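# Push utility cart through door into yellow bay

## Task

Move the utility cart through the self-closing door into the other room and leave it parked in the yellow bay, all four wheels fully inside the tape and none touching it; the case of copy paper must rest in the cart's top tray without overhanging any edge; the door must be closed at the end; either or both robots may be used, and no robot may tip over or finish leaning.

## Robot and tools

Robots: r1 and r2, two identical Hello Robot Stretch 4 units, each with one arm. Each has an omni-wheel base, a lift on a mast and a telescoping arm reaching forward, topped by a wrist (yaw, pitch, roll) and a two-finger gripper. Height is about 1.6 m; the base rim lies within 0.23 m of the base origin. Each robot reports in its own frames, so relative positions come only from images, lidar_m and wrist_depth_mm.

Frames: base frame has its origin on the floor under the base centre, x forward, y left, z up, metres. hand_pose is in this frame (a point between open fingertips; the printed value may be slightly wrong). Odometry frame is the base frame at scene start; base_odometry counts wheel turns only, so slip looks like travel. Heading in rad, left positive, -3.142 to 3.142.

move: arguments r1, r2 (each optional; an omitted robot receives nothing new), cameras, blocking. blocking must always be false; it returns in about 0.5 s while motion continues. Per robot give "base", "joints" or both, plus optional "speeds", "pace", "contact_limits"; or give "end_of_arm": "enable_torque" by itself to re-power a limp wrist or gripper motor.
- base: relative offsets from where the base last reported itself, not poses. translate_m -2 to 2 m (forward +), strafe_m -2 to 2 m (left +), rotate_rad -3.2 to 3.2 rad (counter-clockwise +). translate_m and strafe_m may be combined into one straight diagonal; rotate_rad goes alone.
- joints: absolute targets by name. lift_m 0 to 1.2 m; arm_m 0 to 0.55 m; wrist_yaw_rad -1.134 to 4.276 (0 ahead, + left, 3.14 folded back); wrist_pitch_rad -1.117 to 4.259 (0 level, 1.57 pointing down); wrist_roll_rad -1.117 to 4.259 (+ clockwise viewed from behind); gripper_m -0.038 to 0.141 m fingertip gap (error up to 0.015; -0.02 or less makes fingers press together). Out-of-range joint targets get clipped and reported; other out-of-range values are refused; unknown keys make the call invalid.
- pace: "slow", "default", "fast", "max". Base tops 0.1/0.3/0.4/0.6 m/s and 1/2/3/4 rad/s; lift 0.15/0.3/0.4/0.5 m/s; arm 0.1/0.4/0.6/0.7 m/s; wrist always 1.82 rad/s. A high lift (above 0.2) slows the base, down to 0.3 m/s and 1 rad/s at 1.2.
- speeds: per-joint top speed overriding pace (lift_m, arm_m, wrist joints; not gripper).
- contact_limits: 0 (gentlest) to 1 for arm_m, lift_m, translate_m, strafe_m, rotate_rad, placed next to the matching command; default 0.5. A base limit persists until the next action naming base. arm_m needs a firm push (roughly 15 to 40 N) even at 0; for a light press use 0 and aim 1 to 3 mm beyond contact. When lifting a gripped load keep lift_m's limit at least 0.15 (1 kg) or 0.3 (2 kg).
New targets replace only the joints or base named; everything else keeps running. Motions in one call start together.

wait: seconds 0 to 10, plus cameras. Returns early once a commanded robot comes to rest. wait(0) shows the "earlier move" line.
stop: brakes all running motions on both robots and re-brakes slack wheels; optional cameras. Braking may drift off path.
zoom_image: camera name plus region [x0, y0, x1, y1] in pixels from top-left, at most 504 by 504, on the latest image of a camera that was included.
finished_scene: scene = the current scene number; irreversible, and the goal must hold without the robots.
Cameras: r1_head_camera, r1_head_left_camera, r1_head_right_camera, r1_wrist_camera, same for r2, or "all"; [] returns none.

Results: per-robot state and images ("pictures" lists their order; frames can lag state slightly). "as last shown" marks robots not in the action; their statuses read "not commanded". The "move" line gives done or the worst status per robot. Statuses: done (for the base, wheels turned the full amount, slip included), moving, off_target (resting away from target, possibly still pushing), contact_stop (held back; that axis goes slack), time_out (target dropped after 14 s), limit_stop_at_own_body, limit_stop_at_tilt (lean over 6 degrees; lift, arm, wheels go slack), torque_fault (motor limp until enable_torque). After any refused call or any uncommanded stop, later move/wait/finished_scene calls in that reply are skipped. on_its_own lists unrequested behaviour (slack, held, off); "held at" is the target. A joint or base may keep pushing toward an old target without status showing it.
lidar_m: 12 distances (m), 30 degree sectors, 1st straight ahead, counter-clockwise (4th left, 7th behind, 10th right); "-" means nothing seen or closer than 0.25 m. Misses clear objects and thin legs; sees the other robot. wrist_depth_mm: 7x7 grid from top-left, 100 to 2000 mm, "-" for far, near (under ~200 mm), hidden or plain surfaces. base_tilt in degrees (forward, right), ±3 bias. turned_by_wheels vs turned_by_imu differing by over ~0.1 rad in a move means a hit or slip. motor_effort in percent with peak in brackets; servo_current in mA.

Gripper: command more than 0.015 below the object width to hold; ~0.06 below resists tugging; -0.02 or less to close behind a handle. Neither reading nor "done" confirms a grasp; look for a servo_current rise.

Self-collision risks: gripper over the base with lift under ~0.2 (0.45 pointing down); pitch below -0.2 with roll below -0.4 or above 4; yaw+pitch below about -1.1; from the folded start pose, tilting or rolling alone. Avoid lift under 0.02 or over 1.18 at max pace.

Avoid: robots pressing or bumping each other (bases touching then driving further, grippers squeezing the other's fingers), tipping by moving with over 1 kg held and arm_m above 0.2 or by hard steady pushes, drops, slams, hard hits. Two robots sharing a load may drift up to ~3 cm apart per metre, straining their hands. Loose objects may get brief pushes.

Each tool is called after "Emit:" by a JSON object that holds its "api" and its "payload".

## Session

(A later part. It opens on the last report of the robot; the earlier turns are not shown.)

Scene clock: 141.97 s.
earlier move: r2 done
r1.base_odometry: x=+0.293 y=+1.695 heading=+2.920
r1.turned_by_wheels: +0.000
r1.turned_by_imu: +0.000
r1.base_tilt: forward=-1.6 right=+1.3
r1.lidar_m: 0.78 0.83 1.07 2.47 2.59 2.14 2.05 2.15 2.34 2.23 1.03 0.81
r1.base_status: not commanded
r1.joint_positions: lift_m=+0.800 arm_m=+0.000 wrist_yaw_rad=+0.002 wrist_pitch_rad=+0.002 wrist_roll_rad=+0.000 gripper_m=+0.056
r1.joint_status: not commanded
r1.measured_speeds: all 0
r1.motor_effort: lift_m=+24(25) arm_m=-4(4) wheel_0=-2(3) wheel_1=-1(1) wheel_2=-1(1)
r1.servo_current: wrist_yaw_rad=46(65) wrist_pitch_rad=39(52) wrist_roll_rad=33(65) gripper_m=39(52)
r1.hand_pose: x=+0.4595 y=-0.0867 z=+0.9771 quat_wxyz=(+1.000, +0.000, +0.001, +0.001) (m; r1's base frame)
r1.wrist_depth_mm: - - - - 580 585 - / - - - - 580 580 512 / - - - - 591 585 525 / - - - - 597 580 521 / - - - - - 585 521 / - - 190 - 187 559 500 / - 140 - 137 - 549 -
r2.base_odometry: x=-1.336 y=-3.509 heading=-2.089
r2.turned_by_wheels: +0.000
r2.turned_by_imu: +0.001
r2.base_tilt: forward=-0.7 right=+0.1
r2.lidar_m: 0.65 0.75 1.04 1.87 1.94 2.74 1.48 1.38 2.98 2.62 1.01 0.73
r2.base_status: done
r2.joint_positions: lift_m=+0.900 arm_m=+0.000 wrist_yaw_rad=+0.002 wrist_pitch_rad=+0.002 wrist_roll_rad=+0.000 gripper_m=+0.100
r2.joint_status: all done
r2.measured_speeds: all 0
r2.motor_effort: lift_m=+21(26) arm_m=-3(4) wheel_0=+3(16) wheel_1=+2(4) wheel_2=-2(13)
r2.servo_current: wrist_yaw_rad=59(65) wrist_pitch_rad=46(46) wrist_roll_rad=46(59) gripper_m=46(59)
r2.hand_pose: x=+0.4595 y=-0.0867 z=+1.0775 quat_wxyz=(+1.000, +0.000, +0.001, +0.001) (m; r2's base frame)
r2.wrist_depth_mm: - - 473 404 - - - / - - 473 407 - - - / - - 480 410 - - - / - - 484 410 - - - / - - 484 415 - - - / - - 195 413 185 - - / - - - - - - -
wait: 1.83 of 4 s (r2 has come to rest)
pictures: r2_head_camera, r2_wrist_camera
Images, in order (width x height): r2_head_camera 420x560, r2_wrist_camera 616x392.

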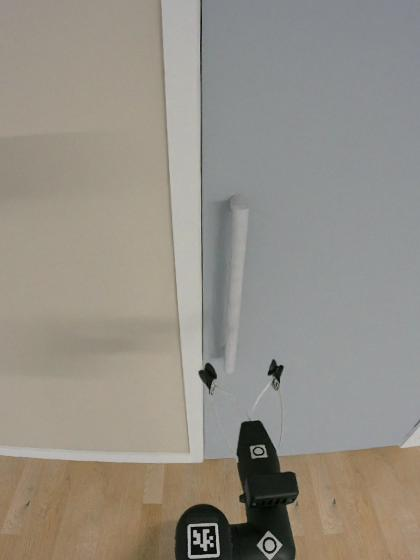

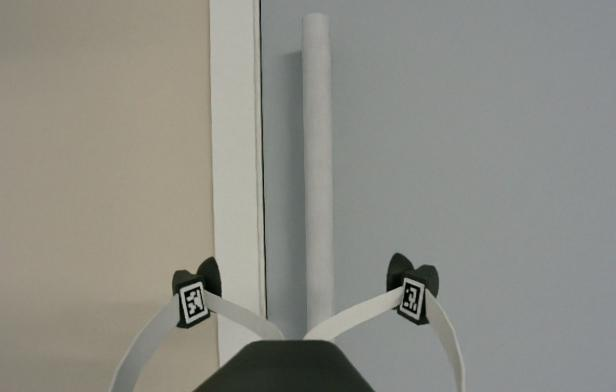

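Emit:
{"api": "move", "payload": {"blocking": false, "r2": {"base":{"strafe_m":-0.012,"translate_m":0.185},"contact_limits":{"translate_m":0.2}}, "cameras": []}}

Emit:
{"api": "wait", "payload": {"seconds": 3, "cameras": ["r2_wrist_camera","r2_head_camera"]}}

Emit:
{"api": "move", "payload": {"blocking": false, "r2": {"joints":{"gripper_m":-0.02}}, "cameras": []}}

Emit:
{"api": "wait", "payload": {"seconds": 1.5, "cameras": ["r2_wrist_camera","r2_head_camera"]}}

Scene clock: 159.93 s.
move: r2 moving
r1: as last shown
r1.lidar_m: 0.78 0.85 1.06 2.48 2.61 2.14 2.04 2.19 2.33 2.23 1.02 0.82
r1.motor_effort: lift_m=+24(25) arm_m=-3(4) wheel_0=-2(3) wheel_1=-1(1) wheel_2=-1(1)
r1.servo_current: wrist_yaw_rad=39(59) wrist_pitch_rad=39(46) wrist_roll_rad=33(65) gripper_m=39(46)
r1.wrist_depth_mm: - - - - 585 580 - / - - - - 585 585 512 / - - - - 591 585 517 / - - - - 591 591 521 / - - - - - 591 525 / - - 190 - 187 564 500 / - 140 - 137 - 549 -
r2.base_odometry: x=-1.353 y=-3.536 heading=-2.089
r2.turned_by_wheels: +0.000
r2.turned_by_imu: +0.001
r2.base_tilt: forward=-0.7 right=+0.1
r2.lidar_m: 0.59 0.72 1.01 1.87 1.96 2.76 1.49 1.41 2.98 2.49 0.95 0.71
r2.base_status: translate_m moving; strafe_m moving
r2.joint_positions: lift_m=+0.900 arm_m=+0.000 wrist_yaw_rad=+0.002 wrist_pitch_rad=+0.002 wrist_roll_rad=+0.000 gripper_m=+0.100
r2.joint_status: not commanded
r2.measured_speeds: translate_m=+0.122 strafe_m=-0.008 rotate_rad=-0.002 lift_m=+0.000 arm_m=+0.000 wrist_yaw_rad=+0.000 wrist_pitch_rad=+0.000 wrist_roll_rad=+0.000
r2.motor_effort: lift_m=+21(21) arm_m=-4(4) wheel_0=+4(11) wheel_1=+8(8) wheel_2=-13(13)
r2.servo_current: wrist_yaw_rad=52(59) wrist_pitch_rad=39(46) wrist_roll_rad=52(59) gripper_m=52(59)
r2.contact_limits: translate_m 0.2
r2.hand_pose: x=+0.4595 y=-0.0867 z=+1.0775 quat_wxyz=(+1.000, +0.000, +0.001, +0.001) (m; r2's base frame)
r2.wrist_depth_mm: 469 462 442 375 - - - / 477 466 449 375 - - - / 477 469 452 379 - - - / 484 473 455 379 - - - / 484 480 459 384 - - - / - 480 196 384 185 - - / - 484 477 - - - -
pictures: none
No camera images: "cameras" was empty.

Scene clock: 161.43 s.
earlier move: r2 done
r1.base_odometry: x=+0.293 y=+1.695 heading=+2.920
r1.turned_by_wheels: +0.000
r1.turned_by_imu: +0.000
r1.base_tilt: forward=-1.6 right=+1.3
r1.lidar_m: 0.79 0.85 1.07 2.46 2.60 2.13 2.05 2.14 2.31 2.23 1.03 0.82
r1.base_status: not commanded
r1.joint_positions: lift_m=+0.800 arm_m=+0.000 wrist_yaw_rad=+0.002 wrist_pitch_rad=+0.002 wrist_roll_rad=+0.000 gripper_m=+0.056
r1.joint_status: not commanded
r1.measured_speeds: all 0
r1.motor_effort: lift_m=+24(25) arm_m=-3(4) wheel_0=-2(3) wheel_1=-1(1) wheel_2=-1(1)
r1.servo_current: wrist_yaw_rad=59(72) wrist_pitch_rad=46(52) wrist_roll_rad=39(65) gripper_m=33(52)
r1.hand_pose: x=+0.4595 y=-0.0867 z=+0.9771 quat_wxyz=(+1.000, +0.000, +0.001, +0.001) (m; r1's base frame)
r1.wrist_depth_mm: - - - - 574 585 - / - - - - 585 580 508 / - - - - 585 591 517 / - - - - 591 580 521 / - - - - - 585 517 / - - 191 - 187 569 500 / - 140 - 137 - 549 -
r2.base_odometry: x=-1.438 y=-3.664 heading=-2.089
r2.turned_by_wheels: +0.000
r2.turned_by_imu: +0.001
r2.base_tilt: forward=-0.7 right=+0.1
r2.lidar_m: 0.45 0.53 0.76 1.88 1.97 2.75 1.56 1.57 2.97 1.94 0.74 0.56
r2.base_status: done
r2.joint_positions: lift_m=+0.900 arm_m=+0.000 wrist_yaw_rad=+0.002 wrist_pitch_rad=+0.002 wrist_roll_rad=+0.000 gripper_m=+0.100
r2.joint_status: not commanded
r2.measured_speeds: all 0
r2.motor_effort: lift_m=+21(21) arm_m=-4(4) wheel_0=+4(11) wheel_1=+3(8) wheel_2=-3(14)
r2.servo_current: wrist_yaw_rad=52(59) wrist_pitch_rad=46(46) wrist_roll_rad=39(65) gripper_m=46(59)
r2.contact_limits: translate_m 0.2
r2.hand_pose: x=+0.4595 y=-0.0867 z=+1.0775 quat_wxyz=(+1.000, +0.000, +0.001, +0.001) (m; r2's base frame)
r2.wrist_depth_mm: 312 294 303 224 294 290 286 / 315 309 306 224 297 294 290 / 319 314 307 300 298 294 290 / 319 315 309 234 301 297 291 / 322 317 310 234 301 298 293 / 325 317 199 229 195 300 296 / 325 319 303 - 304 303 297
wait: 1.50 of 3 s (r2 has come to rest)
pictures: r2_head_camera, r2_wrist_camera
Images, in order (width x height): r2_head_camera 420x560, r2_wrist_camera 616x392.

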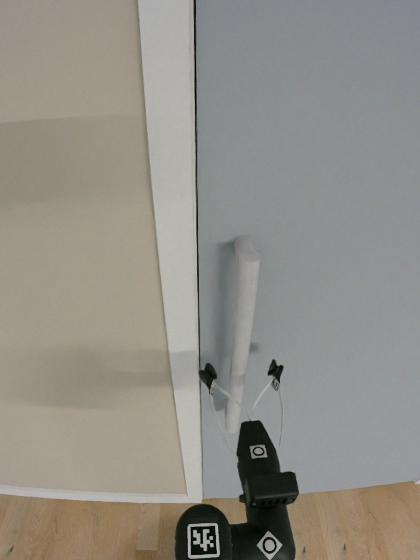

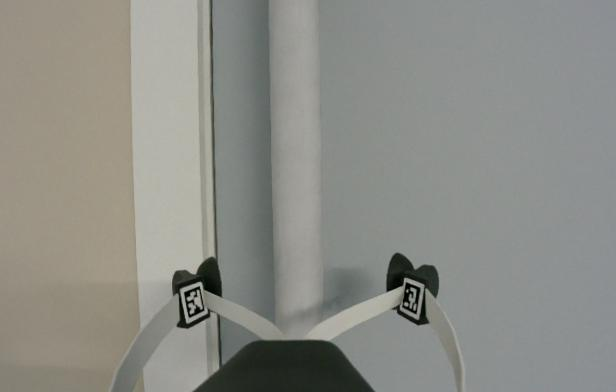

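Scene clock: 161.93 s.
move: r2 moving
r1: as last shown
r1.lidar_m: 0.80 0.84 1.07 2.47 2.60 2.12 2.05 2.18 2.30 2.24 1.04 0.82
r1.motor_effort: lift_m=+24(25) arm_m=-4(4) wheel_0=-2(3) wheel_1=-1(1) wheel_2=-1(1)
r1.servo_current: wrist_yaw_rad=59(59) wrist_pitch_rad=46(46) wrist_roll_rad=39(65) gripper_m=39(46)
r1.wrist_depth_mm: - - - - 585 580 - / - - - - 591 585 512 / - - - - 585 585 517 / - - - - 591 580 517 / - - - - - 591 517 / - - 190 - 187 569 496 / - 141 - 137 - 544 -
r2.base_odometry: x=-1.438 y=-3.664 heading=-2.089
r2.turned_by_wheels: +0.000
r2.turned_by_imu: +0.000
r2.base_tilt: forward=-0.6 right=+0.1
r2.lidar_m: 0.47 0.56 0.81 1.88 1.97 2.74 1.62 1.56 2.97 1.91 0.75 0.55
r2.base_status: not commanded
r2.joint_positions: lift_m=+0.900 arm_m=+0.000 wrist_yaw_rad=+0.002 wrist_pitch_rad=+0.002 wrist_roll_rad=+0.000 gripper_m=+0.083
r2.joint_status: gripper_m moving
r2.measured_speeds: all 0
r2.motor_effort: lift_m=+21(21) arm_m=-4(4) wheel_0=+4(4) wheel_1=+3(3) wheel_2=-3(3)
r2.servo_current: wrist_yaw_rad=46(52) wrist_pitch_rad=46(46) wrist_roll_rad=39(59) gripper_m=111(111)
r2.contact_limits: translate_m 0.2
r2.hand_pose: x=+0.4595 y=-0.0867 z=+1.0775 quat_wxyz=(+1.000, +0.000, +0.001, +0.001) (m; r2's base frame)
r2.wrist_depth_mm: 315 294 304 223 296 290 286 / 315 310 306 224 297 290 289 / 317 314 307 236 298 294 290 / 319 315 309 235 303 297 296 / 320 317 310 234 301 298 293 / 324 320 198 230 191 300 297 / 325 322 304 - 306 300 298
pictures: none
No camera images: "cameras" was empty.

Scene clock: 163.37 s.
earlier move: r2 done
r1.base_odometry: x=+0.293 y=+1.695 heading=+2.920
r1.turned_by_wheels: +0.000
r1.turned_by_imu: +0.000
r1.base_tilt: forward=-1.6 right=+1.3
r1.lidar_m: 0.79 0.84 1.06 2.47 2.57 2.12 2.03 2.18 2.31 2.22 1.05 0.81
r1.base_status: not commanded
r1.joint_positions: lift_m=+0.800 arm_m=+0.000 wrist_yaw_rad=+0.002 wrist_pitch_rad=+0.002 wrist_roll_rad=+0.000 gripper_m=+0.056
r1.joint_status: not commanded
r1.measured_speeds: all 0
r1.motor_effort: lift_m=+24(25) arm_m=-3(4) wheel_0=-3(3) wheel_1=-1(1) wheel_2=-1(1)
r1.servo_current: wrist_yaw_rad=33(65) wrist_pitch_rad=46(52) wrist_roll_rad=52(65) gripper_m=33(46)
r1.hand_pose: x=+0.4595 y=-0.0867 z=+0.9771 quat_wxyz=(+1.000, +0.000, +0.001, +0.001) (m; r1's base frame)
r1.wrist_depth_mm: - - - - 580 580 - / - - - - 585 585 517 / - - - - 580 591 512 / - - - - 580 580 521 / - - - - - 580 530 / - - 190 - 188 564 500 / - 140 - 136 - 554 -
r2.base_odometry: x=-1.438 y=-3.664 heading=-2.089
r2.turned_by_wheels: +0.000
r2.turned_by_imu: +0.000
r2.base_tilt: forward=-0.7 right=+0.1
r2.lidar_m: 0.46 0.54 0.81 1.87 1.98 2.74 1.59 1.57 2.97 1.95 0.77 0.53
r2.base_status: not commanded
r2.joint_positions: lift_m=+0.900 arm_m=+0.000 wrist_yaw_rad=+0.002 wrist_pitch_rad=+0.002 wrist_roll_rad=+0.000 gripper_m=-0.018
r2.joint_status: all done
r2.measured_speeds: all 0
r2.motor_effort: lift_m=+21(21) arm_m=-4(4) wheel_0=+4(4) wheel_1=+3(3) wheel_2=-3(3)
r2.servo_current: wrist_yaw_rad=52(52) wrist_pitch_rad=46(46) wrist_roll_rad=46(65) gripper_m=137(267)
r2.contact_limits: translate_m 0.2
r2.hand_pose: x=+0.4595 y=-0.0867 z=+1.0775 quat_wxyz=(+1.000, +0.000, +0.001, +0.001) (m; r2's base frame)
r2.wrist_depth_mm: 315 309 304 229 296 290 286 / 315 310 304 229 297 291 289 / 319 312 307 229 297 293 287 / 322 314 307 231 298 296 290 / 324 317 309 226 301 297 293 / 325 319 186 226 181 297 296 / 325 320 304 - 304 298 297
wait: 1.43 of 1.5 s (r2 has come to rest)
pictures: r2_head_camera, r2_wrist_camera
Images, in order (width x height): r2_head_camera 420x560, r2_wrist_camera 616x392.

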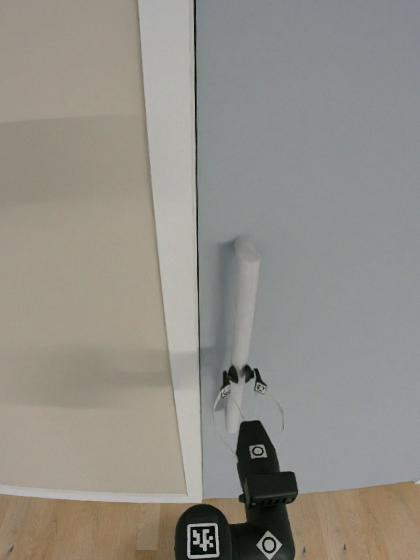

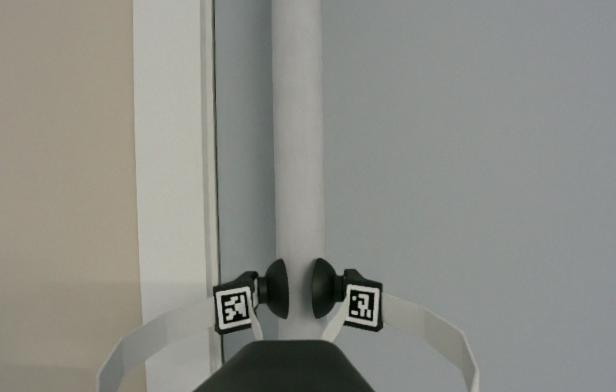

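Emit:
{"api": "move", "payload": {"blocking": false, "r2": {"base":{"translate_m":-0.215,"strafe_m":-0.12},"joints":{"wrist_yaw_rad":0.262},"speeds":{"wrist_yaw_rad":0.2}}, "cameras": []}}

Emit:
{"api": "wait", "payload": {"seconds": 2.5, "cameras": ["r2_wrist_camera","r2_head_camera"]}}

Scene clock: 182.20 s.
move: r2 moving
r1: as last shown
r1.lidar_m: 0.80 0.84 1.09 2.47 2.61 2.14 2.05 2.16 2.31 2.24 1.04 0.81
r1.motor_effort: lift_m=+24(25) arm_m=-4(4) wheel_0=-3(3) wheel_1=-1(1) wheel_2=-1(1)
r1.servo_current: wrist_yaw_rad=39(72) wrist_pitch_rad=39(52) wrist_roll_rad=46(65) gripper_m=39(46)
r1.wrist_depth_mm: - - - - 585 580 - / - - - - 585 580 517 / - - - - 591 585 521 / - - - - 585 580 521 / - - - - - 580 525 / - - 190 - 186 564 496 / - 140 - 137 - 549 -
r2.base_odometry: x=-1.437 y=-3.628 heading=-2.089
r2.turned_by_wheels: +0.000
r2.turned_by_imu: +0.000
r2.base_tilt: forward=-0.7 right=+0.1
r2.lidar_m: 0.49 0.60 0.83 1.88 1.99 2.80 1.55 1.55 2.95 2.01 0.81 0.58
r2.base_status: translate_m moving; strafe_m moving
r2.joint_positions: lift_m=+0.900 arm_m=+0.000 wrist_yaw_rad=+0.083 wrist_pitch_rad=+0.002 wrist_roll_rad=+0.000 gripper_m=-0.019
r2.joint_status: wrist_yaw_rad moving
r2.measured_speeds: translate_m=-0.120 strafe_m=-0.069 rotate_rad=+0.002 lift_m=+0.000 arm_m=+0.000 wrist_yaw_rad=+0.181 wrist_pitch_rad=+0.000 wrist_roll_rad=+0.000
r2.motor_effort: lift_m=+21(21) arm_m=+5(5) wheel_0=+1(5) wheel_1=-9(12) wheel_2=+11(13)
r2.servo_current: wrist_yaw_rad=65(78) wrist_pitch_rad=46(46) wrist_roll_rad=39(59) gripper_m=98(130)
r2.hand_pose: x=+0.4655 y=-0.0632 z=+1.0775 quat_wxyz=(+0.999, +0.000, +0.001, +0.041) (m; r2's base frame)
r2.wrist_depth_mm: 355 343 322 252 314 303 296 / 355 347 324 319 315 306 298 / 357 347 327 320 317 307 300 / 364 349 329 250 319 309 300 / 364 353 330 249 320 310 301 / 368 355 187 201 181 312 306 / 370 359 332 - 322 309 306
pictures: none
No camera images: "cameras" was empty.

Scene clock: 183.83 s.
earlier move: r2 done
r1.base_odometry: x=+0.293 y=+1.695 heading=+2.920
r1.turned_by_wheels: +0.000
r1.turned_by_imu: +0.000
r1.base_tilt: forward=-1.6 right=+1.2
r1.lidar_m: 0.80 0.86 1.07 2.48 2.58 2.13 2.03 2.15 2.32 2.24 1.02 0.80
r1.base_status: not commanded
r1.joint_positions: lift_m=+0.800 arm_m=+0.000 wrist_yaw_rad=+0.002 wrist_pitch_rad=+0.002 wrist_roll_rad=+0.000 gripper_m=+0.056
r1.joint_status: not commanded
r1.measured_speeds: all 0
r1.motor_effort: lift_m=+24(25) arm_m=-4(4) wheel_0=-2(3) wheel_1=-1(1) wheel_2=-1(1)
r1.servo_current: wrist_yaw_rad=46(72) wrist_pitch_rad=46(52) wrist_roll_rad=46(65) gripper_m=33(46)
r1.hand_pose: x=+0.4595 y=-0.0867 z=+0.9771 quat_wxyz=(+1.000, +0.000, +0.001, +0.001) (m; r1's base frame)
r1.wrist_depth_mm: - - - - 585 580 - / - - - - 585 585 512 / - - - - 585 585 517 / - - - - 591 585 521 / - - - - - 585 525 / - - 190 - 187 569 500 / - 141 - 137 - 544 -
r2.base_odometry: x=-1.435 y=-3.418 heading=-2.089
r2.turned_by_wheels: +0.000
r2.turned_by_imu: +0.000
r2.base_tilt: forward=-0.7 right=+0.1
r2.lidar_m: 0.68 0.78 1.10 1.99 2.09 2.96 1.31 1.36 2.83 2.70 1.03 0.77
r2.base_status: done
r2.joint_positions: lift_m=+0.900 arm_m=+0.000 wrist_yaw_rad=+0.259 wrist_pitch_rad=+0.002 wrist_roll_rad=+0.000 gripper_m=-0.019
r2.joint_status: all done
r2.measured_speeds: all 0
r2.motor_effort: lift_m=+21(21) arm_m=+5(5) wheel_0=-5(10) wheel_1=-3(13) wheel_2=+2(13)
r2.servo_current: wrist_yaw_rad=46(104) wrist_pitch_rad=39(46) wrist_roll_rad=39(65) gripper_m=91(130)
r2.hand_pose: x=+0.4720 y=-0.0106 z=+1.0775 quat_wxyz=(+0.992, +0.000, +0.001, +0.129) (m; r2's base frame)
r2.wrist_depth_mm: - - 521 462 - - - / - - 525 430 - - - / - - 530 433 - - - / - - 525 436 - - - / - - 535 439 - - - / - - 182 201 169 - - / - - - - - - -
wait: 1.63 of 2.5 s (r2 has come to rest)
pictures: r2_head_camera, r2_wrist_camera
Images, in order (width x height): r2_head_camera 420x560, r2_wrist_camera 616x392.

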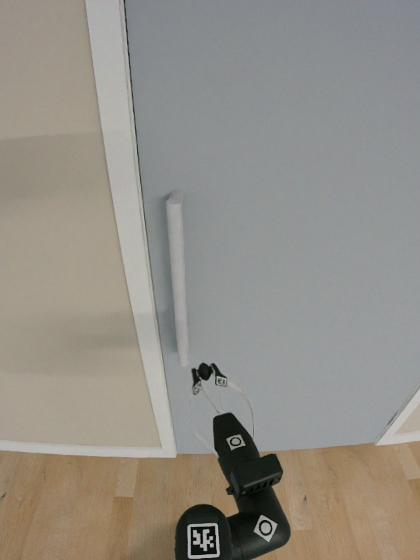

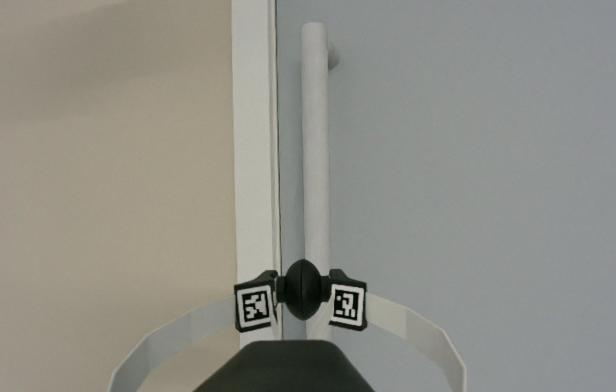

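Emit:
{"api": "move", "payload": {"blocking": false, "r2": {"base":{"strafe_m":0.12},"joints":{"wrist_yaw_rad":0,"gripper_m":0.1}}, "cameras": []}}

Emit:
{"api": "wait", "payload": {"seconds": 2.5, "cameras": ["r2_wrist_camera"]}}

Emit:
{"api": "move", "payload": {"blocking": false, "r2": {"base":{"translate_m":0.24},"contact_limits":{"translate_m":0.2}}, "cameras": []}}

Emit:
{"api": "wait", "payload": {"seconds": 3, "cameras": ["r2_wrist_camera","r2_head_camera"]}}

Emit:
{"api": "zoom_image", "payload": {"camera": "r2_head_camera", "region": [140, 300, 340, 500]}}

Scene clock: 196.93 s.
move: r2 moving
r1: as last shown
r1.base_tilt: forward=-1.6 right=+1.3
r1.lidar_m: 0.80 0.84 1.07 2.46 2.59 2.11 2.04 2.15 2.31 2.25 1.03 0.83
r1.motor_effort: lift_m=+24(25) arm_m=-3(4) wheel_0=-3(3) wheel_1=-1(1) wheel_2=-1(1)
r1.servo_current: wrist_yaw_rad=65(65) wrist_pitch_rad=39(52) wrist_roll_rad=33(59) gripper_m=39(46)
r1.wrist_depth_mm: - - - - 591 591 - / - - - - 585 585 512 / - - - - 585 580 517 / - - - - 585 585 521 / - - - - - 591 521 / - - 190 - 187 574 500 / - 141 - 137 - 554 -
r2.base_odometry: x=-1.404 y=-3.436 heading=-2.089
r2.turned_by_wheels: +0.000
r2.turned_by_imu: +0.000
r2.base_tilt: forward=-0.7 right=+0.1
r2.lidar_m: 0.67 0.80 1.08 1.96 2.08 2.88 1.34 1.36 2.89 2.72 1.02 0.76
r2.base_status: strafe_m moving
r2.joint_positions: lift_m=+0.900 arm_m=+0.000 wrist_yaw_rad=+0.003 wrist_pitch_rad=+0.002 wrist_roll_rad=+0.000 gripper_m=+0.005
r2.joint_status: wrist_yaw_rad moving; gripper_m moving
r2.measured_speeds: translate_m=+0.001 strafe_m=+0.141 rotate_rad=-0.003 lift_m=+0.000 arm_m=+0.000 wrist_yaw_rad=-0.023 wrist_pitch_rad=+0.000 wrist_roll_rad=+0.000
r2.motor_effort: lift_m=+21(21) arm_m=+5(5) wheel_0=-11(15) wheel_1=+11(11) wheel_2=+0(2)
r2.servo_current: wrist_yaw_rad=85(104) wrist_pitch_rad=39(46) wrist_roll_rad=46(52) gripper_m=72(91)
r2.hand_pose: x=+0.4595 y=-0.0864 z=+1.0775 quat_wxyz=(+1.000, +0.000, +0.001, +0.002) (m; r2's base frame)
r2.wrist_depth_mm: - - 500 - - - - / - 508 442 - - - - / - 517 508 - - - - / - 517 512 - - - - / - 517 517 - - - - / - 521 189 192 173 - - / - 123 - - - - -
pictures: none
No camera images: "cameras" was empty.

Scene clock: 198.37 s.
earlier move: r2 done
r1.base_odometry: x=+0.293 y=+1.695 heading=+2.920
r1.turned_by_wheels: +0.000
r1.turned_by_imu: +0.000
r1.base_tilt: forward=-1.6 right=+1.3
r1.lidar_m: 0.80 0.82 1.09 2.47 2.60 2.14 2.05 2.16 2.33 2.21 1.01 0.82
r1.base_status: not commanded
r1.joint_positions: lift_m=+0.800 arm_m=+0.000 wrist_yaw_rad=+0.002 wrist_pitch_rad=+0.002 wrist_roll_rad=+0.000 gripper_m=+0.056
r1.joint_status: not commanded
r1.measured_speeds: all 0
r1.motor_effort: lift_m=+24(25) arm_m=-3(4) wheel_0=-2(3) wheel_1=-1(1) wheel_2=-1(1)
r1.servo_current: wrist_yaw_rad=39(65) wrist_pitch_rad=39(52) wrist_roll_rad=52(65) gripper_m=39(46)
r1.hand_pose: x=+0.4595 y=-0.0867 z=+0.9771 quat_wxyz=(+1.000, +0.000, +0.001, +0.001) (m; r1's base frame)
r1.wrist_depth_mm: - - - - 580 580 - / - - - - 591 580 512 / - - - - 580 580 521 / - - - - 591 585 521 / - - - - - 585 521 / - - 190 - 187 564 504 / - 140 - 137 - 554 -
r2.base_odometry: x=-1.331 y=-3.477 heading=-2.089
r2.turned_by_wheels: +0.000
r2.turned_by_imu: +0.000
r2.base_tilt: forward=-0.7 right=+0.1
r2.lidar_m: 0.68 0.78 1.13 1.88 1.98 2.75 1.43 1.35 2.96 2.71 1.06 0.75
r2.base_status: done
r2.joint_positions: lift_m=+0.900 arm_m=+0.000 wrist_yaw_rad=+0.003 wrist_pitch_rad=+0.002 wrist_roll_rad=+0.000 gripper_m=+0.100
r2.joint_status: all done
r2.measured_speeds: all 0
r2.motor_effort: lift_m=+21(21) arm_m=+5(5) wheel_0=-3(15) wheel_1=+1(12) wheel_2=+0(2)
r2.servo_current: wrist_yaw_rad=46(104) wrist_pitch_rad=39(46) wrist_roll_rad=52(59) gripper_m=52(111)
r2.hand_pose: x=+0.4595 y=-0.0866 z=+1.0775 quat_wxyz=(+1.000, +0.000, +0.001, +0.001) (m; r2's base frame)
r2.wrist_depth_mm: - - 504 - - - - / - - 504 439 - - - / - - 512 442 - - - / - - 512 439 - - - / - - 512 445 - - - / - - 195 442 185 - - / - - - - - - -
wait: 1.43 of 2.5 s (r2 has come to rest)
pictures: r2_wrist_camera
Images, in order (width x height): r2_wrist_camera 616x392.

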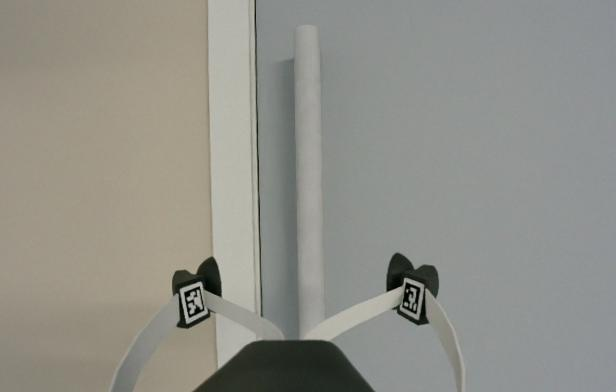

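Scene clock: 198.87 s.
move: r2 moving
r1: as last shown
r1.lidar_m: 0.79 0.84 1.06 2.46 2.59 2.13 2.04 2.17 2.31 2.23 1.03 0.82
r1.motor_effort: lift_m=+24(24) arm_m=-4(4) wheel_0=-3(3) wheel_1=-1(1) wheel_2=-1(1)
r1.servo_current: wrist_yaw_rad=39(65) wrist_pitch_rad=39(52) wrist_roll_rad=46(59) gripper_m=46(46)
r1.wrist_depth_mm: - - - - 585 585 - / - - - - 585 574 512 / - - - - 585 585 521 / - - - - 585 585 521 / - - - - - 585 525 / - - 190 - 187 569 496 / - 141 - 137 - 549 -
r2.base_odometry: x=-1.347 y=-3.505 heading=-2.089
r2.turned_by_wheels: +0.000
r2.turned_by_imu: +0.000
r2.base_tilt: forward=-0.7 right=+0.1
r2.lidar_m: 0.64 0.76 1.06 1.87 2.00 2.75 1.46 1.40 2.93 2.58 1.04 0.72
r2.base_status: translate_m moving
r2.joint_positions: lift_m=+0.900 arm_m=+0.000 wrist_yaw_rad=+0.003 wrist_pitch_rad=+0.002 wrist_roll_rad=+0.000 gripper_m=+0.100
r2.joint_status: not commanded
r2.measured_speeds: translate_m=+0.123 strafe_m=+0.001 rotate_rad=+0.004 lift_m=+0.000 arm_m=+0.000 wrist_yaw_rad=+0.000 wrist_pitch_rad=+0.000 wrist_roll_rad=+0.000
r2.motor_effort: lift_m=+21(21) arm_m=+5(5) wheel_0=+11(11) wheel_1=+6(8) wheel_2=-13(13)
r2.servo_current: wrist_yaw_rad=39(52) wrist_pitch_rad=39(46) wrist_roll_rad=52(59) gripper_m=52(59)
r2.contact_limits: translate_m 0.2
r2.hand_pose: x=+0.4595 y=-0.0866 z=+1.0775 quat_wxyz=(+1.000, +0.000, +0.001, +0.001) (m; r2's base frame)
r2.wrist_depth_mm: - - 477 - - - - / - - 480 407 - - - / - - 480 413 - - - / - - 484 418 - - - / - - 488 421 - - - / - - 195 413 186 - - / - - - - - - -
pictures: none
No camera images: "cameras" was empty.

Scene clock: 200.60 s.
earlier move: r2 done
r1.base_odometry: x=+0.293 y=+1.695 heading=+2.920
r1.turned_by_wheels: +0.000
r1.turned_by_imu: +0.000
r1.base_tilt: forward=-1.6 right=+1.3
r1.lidar_m: 0.78 0.84 1.07 2.47 2.58 2.15 2.03 2.18 2.33 2.24 1.05 0.84
r1.base_status: not commanded
r1.joint_positions: lift_m=+0.800 arm_m=+0.000 wrist_yaw_rad=+0.002 wrist_pitch_rad=+0.002 wrist_roll_rad=+0.000 gripper_m=+0.056
r1.joint_status: not commanded
r1.measured_speeds: all 0
r1.motor_effort: lift_m=+24(25) arm_m=-3(4) wheel_0=-3(3) wheel_1=-1(1) wheel_2=-1(1)
r1.servo_current: wrist_yaw_rad=52(78) wrist_pitch_rad=39(52) wrist_roll_rad=46(72) gripper_m=39(52)
r1.hand_pose: x=+0.4595 y=-0.0867 z=+0.9771 quat_wxyz=(+1.000, +0.000, +0.001, +0.001) (m; r1's base frame)
r1.wrist_depth_mm: - - - - 591 580 - / - - - - 585 580 512 / - - - - 585 585 517 / - - - - 585 580 521 / - - - - - 591 521 / - - 190 - 187 569 496 / - 140 - 137 - 554 -
r2.base_odometry: x=-1.450 y=-3.686 heading=-2.089
r2.turned_by_wheels: +0.000
r2.turned_by_imu: +0.001
r2.base_tilt: forward=-0.7 right=+0.0
r2.lidar_m: 0.44 0.52 0.79 1.86 1.98 2.73 1.61 1.58 2.95 1.83 0.70 0.51
r2.base_status: done
r2.joint_positions: lift_m=+0.900 arm_m=+0.000 wrist_yaw_rad=+0.003 wrist_pitch_rad=+0.002 wrist_roll_rad=+0.000 gripper_m=+0.100
r2.joint_status: not commanded
r2.measured_speeds: all 0
r2.motor_effort: lift_m=+21(21) arm_m=+5(5) wheel_0=+2(11) wheel_1=+3(9) wheel_2=-2(13)
r2.servo_current: wrist_yaw_rad=46(65) wrist_pitch_rad=46(52) wrist_roll_rad=46(59) gripper_m=52(59)
r2.contact_limits: translate_m 0.2
r2.hand_pose: x=+0.4595 y=-0.0866 z=+1.0775 quat_wxyz=(+1.000, +0.000, +0.001, +0.001) (m; r2's base frame)
r2.wrist_depth_mm: 289 271 281 200 271 266 264 / 290 273 281 201 272 268 265 / 291 274 283 203 276 271 267 / 294 276 283 211 278 272 267 / 294 276 285 208 276 273 270 / 297 279 204 204 195 274 272 / 300 279 279 - 279 276 273
wait: 1.73 of 3 s (r2 has come to rest)
pictures: r2_head_camera, r2_wrist_camera
Images, in order (width x height): r2_head_camera 420x560, r2_wrist_camera 616x392.

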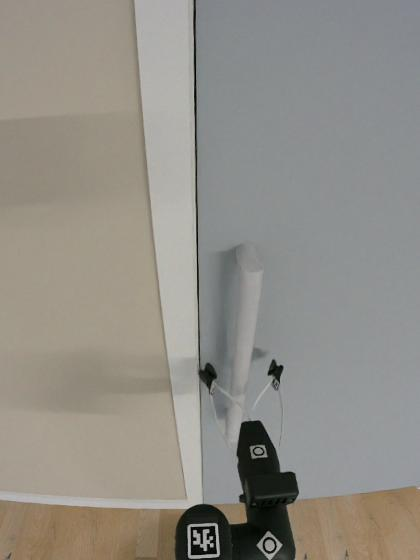

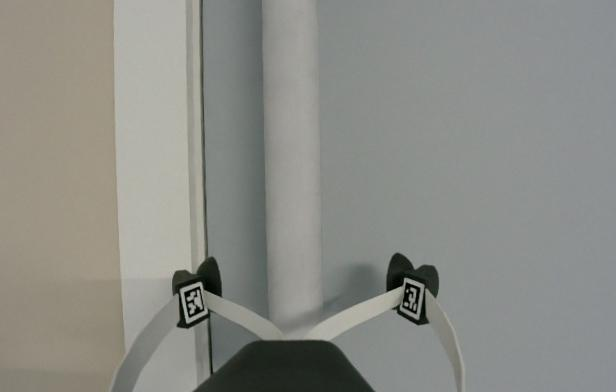

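Scaled by 2.520 from the camera's 420x560 image, which has a finer 1200x1600 frame.

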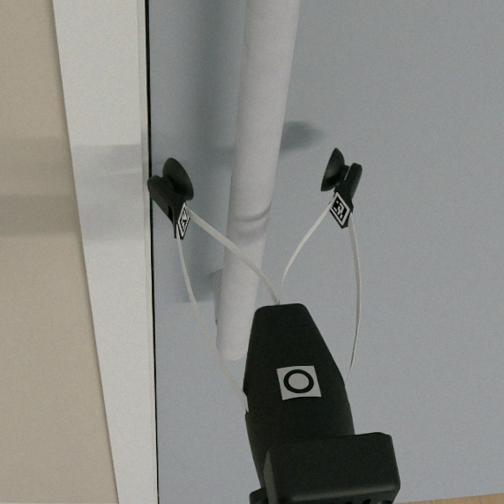

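Emit:
{"api": "move", "payload": {"blocking": false, "r2": {"joints":{"gripper_m":-0.03}}, "cameras": []}}

Emit:
{"api": "wait", "payload": {"seconds": 2, "cameras": ["r2_head_camera"]}}

Emit:
{"api": "zoom_image", "payload": {"camera": "r2_head_camera", "region": [140, 300, 340, 500]}}

Emit:
{"api": "move", "payload": {"blocking": false, "r2": {"base":{"translate_m":-0.1},"pace":"slow"}, "cameras": []}}

Emit:
{"api": "wait", "payload": {"seconds": 2.5, "cameras": ["r2_wrist_camera","r2_head_camera"]}}

Scene clock: 206.93 s.
move: r2 moving
r1: as last shown
r1.lidar_m: 0.79 0.85 1.10 2.47 2.59 2.11 2.03 2.16 2.29 2.24 1.05 0.82
r1.motor_effort: lift_m=+24(25) arm_m=-4(4) wheel_0=-3(3) wheel_1=-1(1) wheel_2=-1(1)
r1.servo_current: wrist_yaw_rad=52(65) wrist_pitch_rad=46(46) wrist_roll_rad=52(65) gripper_m=39(46)
r1.wrist_depth_mm: - - - - 585 585 - / - - - - 585 585 512 / - - - - 585 580 512 / - - - - 585 585 521 / - - - - - 585 521 / - - 190 - 188 569 504 / - 140 - 136 - 554 -
r2.base_odometry: x=-1.450 y=-3.686 heading=-2.089
r2.turned_by_wheels: +0.000
r2.turned_by_imu: +0.000
r2.base_tilt: forward=-0.7 right=+0.0
r2.lidar_m: 0.43 0.51 0.73 1.87 1.96 2.75 1.62 1.60 2.96 1.82 0.72 0.53
r2.base_status: not commanded
r2.joint_positions: lift_m=+0.900 arm_m=+0.000 wrist_yaw_rad=+0.003 wrist_pitch_rad=+0.002 wrist_roll_rad=+0.000 gripper_m=+0.083
r2.joint_status: gripper_m moving
r2.measured_speeds: all 0
r2.motor_effort: lift_m=+21(21) arm_m=+5(5) wheel_0=+2(3) wheel_1=+2(3) wheel_2=-2(3)
r2.servo_current: wrist_yaw_rad=59(59) wrist_pitch_rad=46(46) wrist_roll_rad=39(52) gripper_m=117(117)
r2.contact_limits: translate_m 0.2
r2.hand_pose: x=+0.4595 y=-0.0866 z=+1.0775 quat_wxyz=(+1.000, +0.000, +0.001, +0.001) (m; r2's base frame)
r2.wrist_depth_mm: 286 271 279 200 272 267 264 / 290 273 279 201 272 268 266 / 291 274 283 203 274 270 267 / 294 277 283 211 277 271 270 / 296 277 285 208 277 274 270 / 297 279 196 204 192 274 272 / 300 294 290 - 279 276 274
pictures: none
No camera images: "cameras" was empty.

Scene clock: 208.43 s.
earlier move: r2 done
r1.base_odometry: x=+0.293 y=+1.695 heading=+2.920
r1.turned_by_wheels: +0.000
r1.turned_by_imu: +0.000
r1.base_tilt: forward=-1.6 right=+1.2
r1.lidar_m: 0.79 0.83 1.05 2.46 2.59 2.11 2.05 2.16 2.30 2.22 1.06 0.82
r1.base_status: not commanded
r1.joint_positions: lift_m=+0.800 arm_m=+0.000 wrist_yaw_rad=+0.002 wrist_pitch_rad=+0.002 wrist_roll_rad=+0.000 gripper_m=+0.056
r1.joint_status: not commanded
r1.measured_speeds: all 0
r1.motor_effort: lift_m=+24(25) arm_m=-4(4) wheel_0=-3(3) wheel_1=-1(1) wheel_2=-1(1)
r1.servo_current: wrist_yaw_rad=46(65) wrist_pitch_rad=46(46) wrist_roll_rad=52(65) gripper_m=39(52)
r1.hand_pose: x=+0.4595 y=-0.0867 z=+0.9771 quat_wxyz=(+1.000, +0.000, +0.001, +0.001) (m; r1's base frame)
r1.wrist_depth_mm: - - - - 585 585 - / - - - - 585 591 517 / - - - - 580 585 517 / - - - - 591 585 521 / - - - - - 585 517 / - - 190 - 188 569 496 / - 141 - 136 - 549 -
r2.base_odometry: x=-1.450 y=-3.686 heading=-2.089
r2.turned_by_wheels: +0.000
r2.turned_by_imu: +0.001
r2.base_tilt: forward=-0.6 right=+0.1
r2.lidar_m: 0.41 0.53 0.76 1.87 1.97 2.79 1.62 1.60 2.97 1.83 0.72 0.54
r2.base_status: not commanded
r2.joint_positions: lift_m=+0.900 arm_m=+0.000 wrist_yaw_rad=+0.004 wrist_pitch_rad=+0.002 wrist_roll_rad=+0.000 gripper_m=-0.028
r2.joint_status: all done
r2.measured_speeds: all 0
r2.motor_effort: lift_m=+21(21) arm_m=-3(5) wheel_0=+2(3) wheel_1=+2(3) wheel_2=+1(3)
r2.servo_current: wrist_yaw_rad=46(65) wrist_pitch_rad=33(46) wrist_roll_rad=39(65) gripper_m=176(384)
r2.contact_limits: translate_m 0.2
r2.hand_pose: x=+0.4596 y=-0.0863 z=+1.0775 quat_wxyz=(+1.000, +0.000, +0.001, +0.002) (m; r2's base frame)
r2.wrist_depth_mm: 290 271 278 201 270 265 259 / 290 272 281 201 270 265 262 / 291 273 282 201 272 267 264 / 294 276 282 202 273 268 265 / 297 277 283 202 276 270 267 / 298 278 183 201 177 270 267 / 300 157 278 - 277 272 270
wait: 1.50 of 2 s (r2 has come to rest)
pictures: r2_head_camera
Images, in order (width x height): r2_head_camera 420x560.

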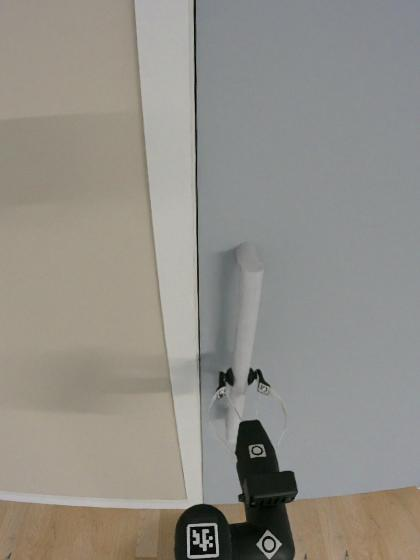

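Scaled by 2.520 from the camera's 420x560 image, which has a finer 1200x1600 frame.

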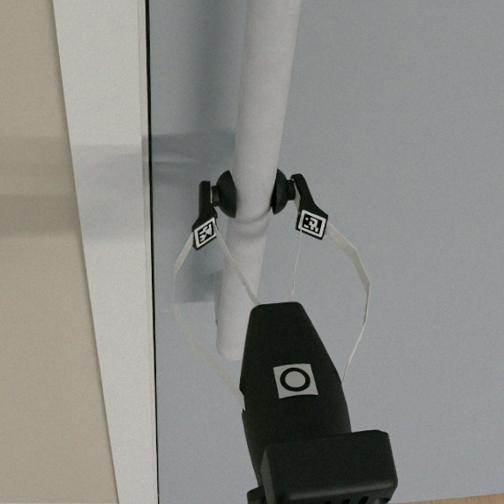

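Scene clock: 208.93 s.
move: r2 moving
r1: as last shown
r1.base_tilt: forward=-1.6 right=+1.3
r1.lidar_m: 0.80 0.84 1.06 2.47 2.58 2.12 2.05 2.17 2.33 2.23 1.01 0.82
r1.motor_effort: lift_m=+24(25) arm_m=-4(4) wheel_0=-2(3) wheel_1=-1(1) wheel_2=-1(1)
r1.servo_current: wrist_yaw_rad=52(59) wrist_pitch_rad=46(52) wrist_roll_rad=59(59) gripper_m=46(46)
r1.wrist_depth_mm: - - - - 580 574 - / - - - - 585 580 508 / - - - - 585 585 517 / - - - - 591 591 521 / - - - - - 585 521 / - - 190 - 187 564 496 / - 140 - 136 - 549 -
r2.base_odometry: x=-1.444 y=-3.675 heading=-2.089
r2.turned_by_wheels: +0.000
r2.turned_by_imu: +0.000
r2.base_tilt: forward=-0.6 right=+0.0
r2.lidar_m: 0.43 0.55 0.73 1.88 1.98 2.74 1.61 1.57 2.96 1.89 0.72 0.53
r2.base_status: translate_m moving
r2.joint_positions: lift_m=+0.900 arm_m=+0.000 wrist_yaw_rad=+0.004 wrist_pitch_rad=+0.002 wrist_roll_rad=+0.000 gripper_m=-0.028
r2.joint_status: not commanded
r2.measured_speeds: translate_m=-0.049 strafe_m=+0.000 rotate_rad=+0.003 lift_m=+0.000 arm_m=+0.000 wrist_yaw_rad=+0.000 wrist_pitch_rad=+0.000 wrist_roll_rad=+0.000
r2.motor_effort: lift_m=+21(21) arm_m=-3(4) wheel_0=-6(9) wheel_1=-7(9) wheel_2=+13(16)
r2.servo_current: wrist_yaw_rad=46(52) wrist_pitch_rad=39(46) wrist_roll_rad=39(52) gripper_m=176(182)
r2.hand_pose: x=+0.4596 y=-0.0862 z=+1.0775 quat_wxyz=(+1.000, +0.000, +0.001, +0.002) (m; r2's base frame)
r2.wrist_depth_mm: 300 281 289 213 279 274 271 / 301 282 289 213 281 276 273 / 304 283 293 213 283 278 273 / 307 286 294 213 285 279 276 / 309 287 296 213 287 281 277 / 309 303 182 212 179 281 278 / 314 148 289 - 289 285 279
pictures: none
No camera images: "cameras" was empty.

Scene clock: 210.73 s.
earlier move: r2 done
r1.base_odometry: x=+0.293 y=+1.695 heading=+2.920
r1.turned_by_wheels: +0.000
r1.turned_by_imu: +0.000
r1.base_tilt: forward=-1.6 right=+1.3
r1.lidar_m: 0.79 0.84 1.07 2.46 2.59 2.15 2.04 2.17 2.34 2.22 1.02 0.80
r1.base_status: not commanded
r1.joint_positions: lift_m=+0.800 arm_m=+0.000 wrist_yaw_rad=+0.002 wrist_pitch_rad=+0.002 wrist_roll_rad=+0.000 gripper_m=+0.056
r1.joint_status: not commanded
r1.measured_speeds: all 0
r1.motor_effort: lift_m=+24(25) arm_m=-4(4) wheel_0=-2(3) wheel_1=-1(1) wheel_2=-1(1)
r1.servo_current: wrist_yaw_rad=59(65) wrist_pitch_rad=46(52) wrist_roll_rad=33(72) gripper_m=46(46)
r1.hand_pose: x=+0.4595 y=-0.0867 z=+0.9771 quat_wxyz=(+1.000, +0.000, +0.001, +0.001) (m; r1's base frame)
r1.wrist_depth_mm: - - - - 585 585 - / - - - - 585 585 512 / - - - - 591 585 517 / - - - - 580 585 517 / - - - - - 574 521 / - - 190 - 187 564 500 / - 141 - 136 - 549 -
r2.base_odometry: x=-1.401 y=-3.599 heading=-2.089
r2.turned_by_wheels: +0.000
r2.turned_by_imu: +0.000
r2.base_tilt: forward=-0.7 right=+0.1
r2.lidar_m: 0.53 0.62 0.91 1.88 1.97 2.69 1.55 1.48 2.95 2.20 0.89 0.63
r2.base_status: done
r2.joint_positions: lift_m=+0.900 arm_m=+0.000 wrist_yaw_rad=+0.002 wrist_pitch_rad=+0.002 wrist_roll_rad=+0.000 gripper_m=-0.029
r2.joint_status: not commanded
r2.measured_speeds: all 0
r2.motor_effort: lift_m=+21(21) arm_m=+5(6) wheel_0=-3(9) wheel_1=-5(9) wheel_2=+4(16)
r2.servo_current: wrist_yaw_rad=59(59) wrist_pitch_rad=46(52) wrist_roll_rad=52(59) gripper_m=98(182)
r2.hand_pose: x=+0.4594 y=-0.0868 z=+1.0775 quat_wxyz=(+1.000, +0.000, +0.001, +0.001) (m; r2's base frame)
r2.wrist_depth_mm: 387 382 366 300 366 362 357 / 392 389 368 373 370 364 359 / 392 389 370 373 373 366 364 / 397 389 377 377 375 368 364 / 399 394 377 382 379 370 366 / 402 399 186 200 180 375 370 / 407 399 382 - 379 - 368
wait: 1.80 of 2.5 s (r2 has come to rest)
pictures: r2_head_camera, r2_wrist_camera
Images, in order (width x height): r2_head_camera 420x560, r2_wrist_camera 616x392.

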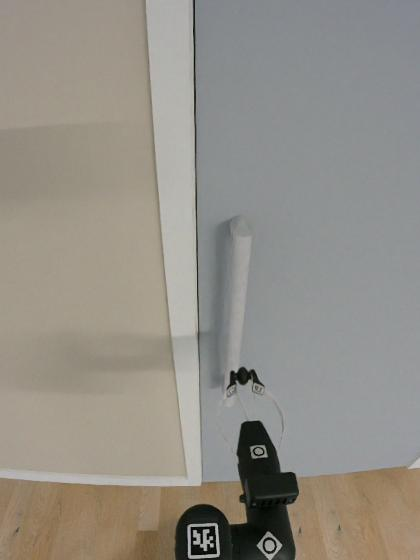

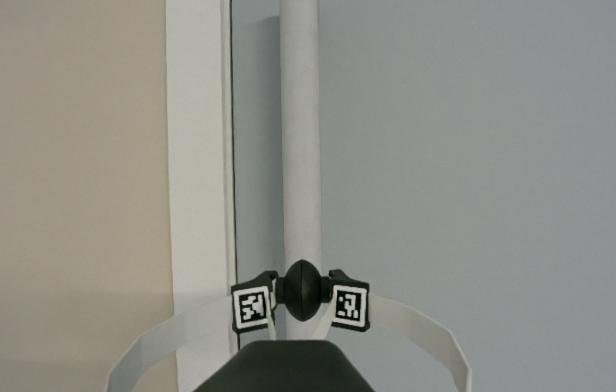

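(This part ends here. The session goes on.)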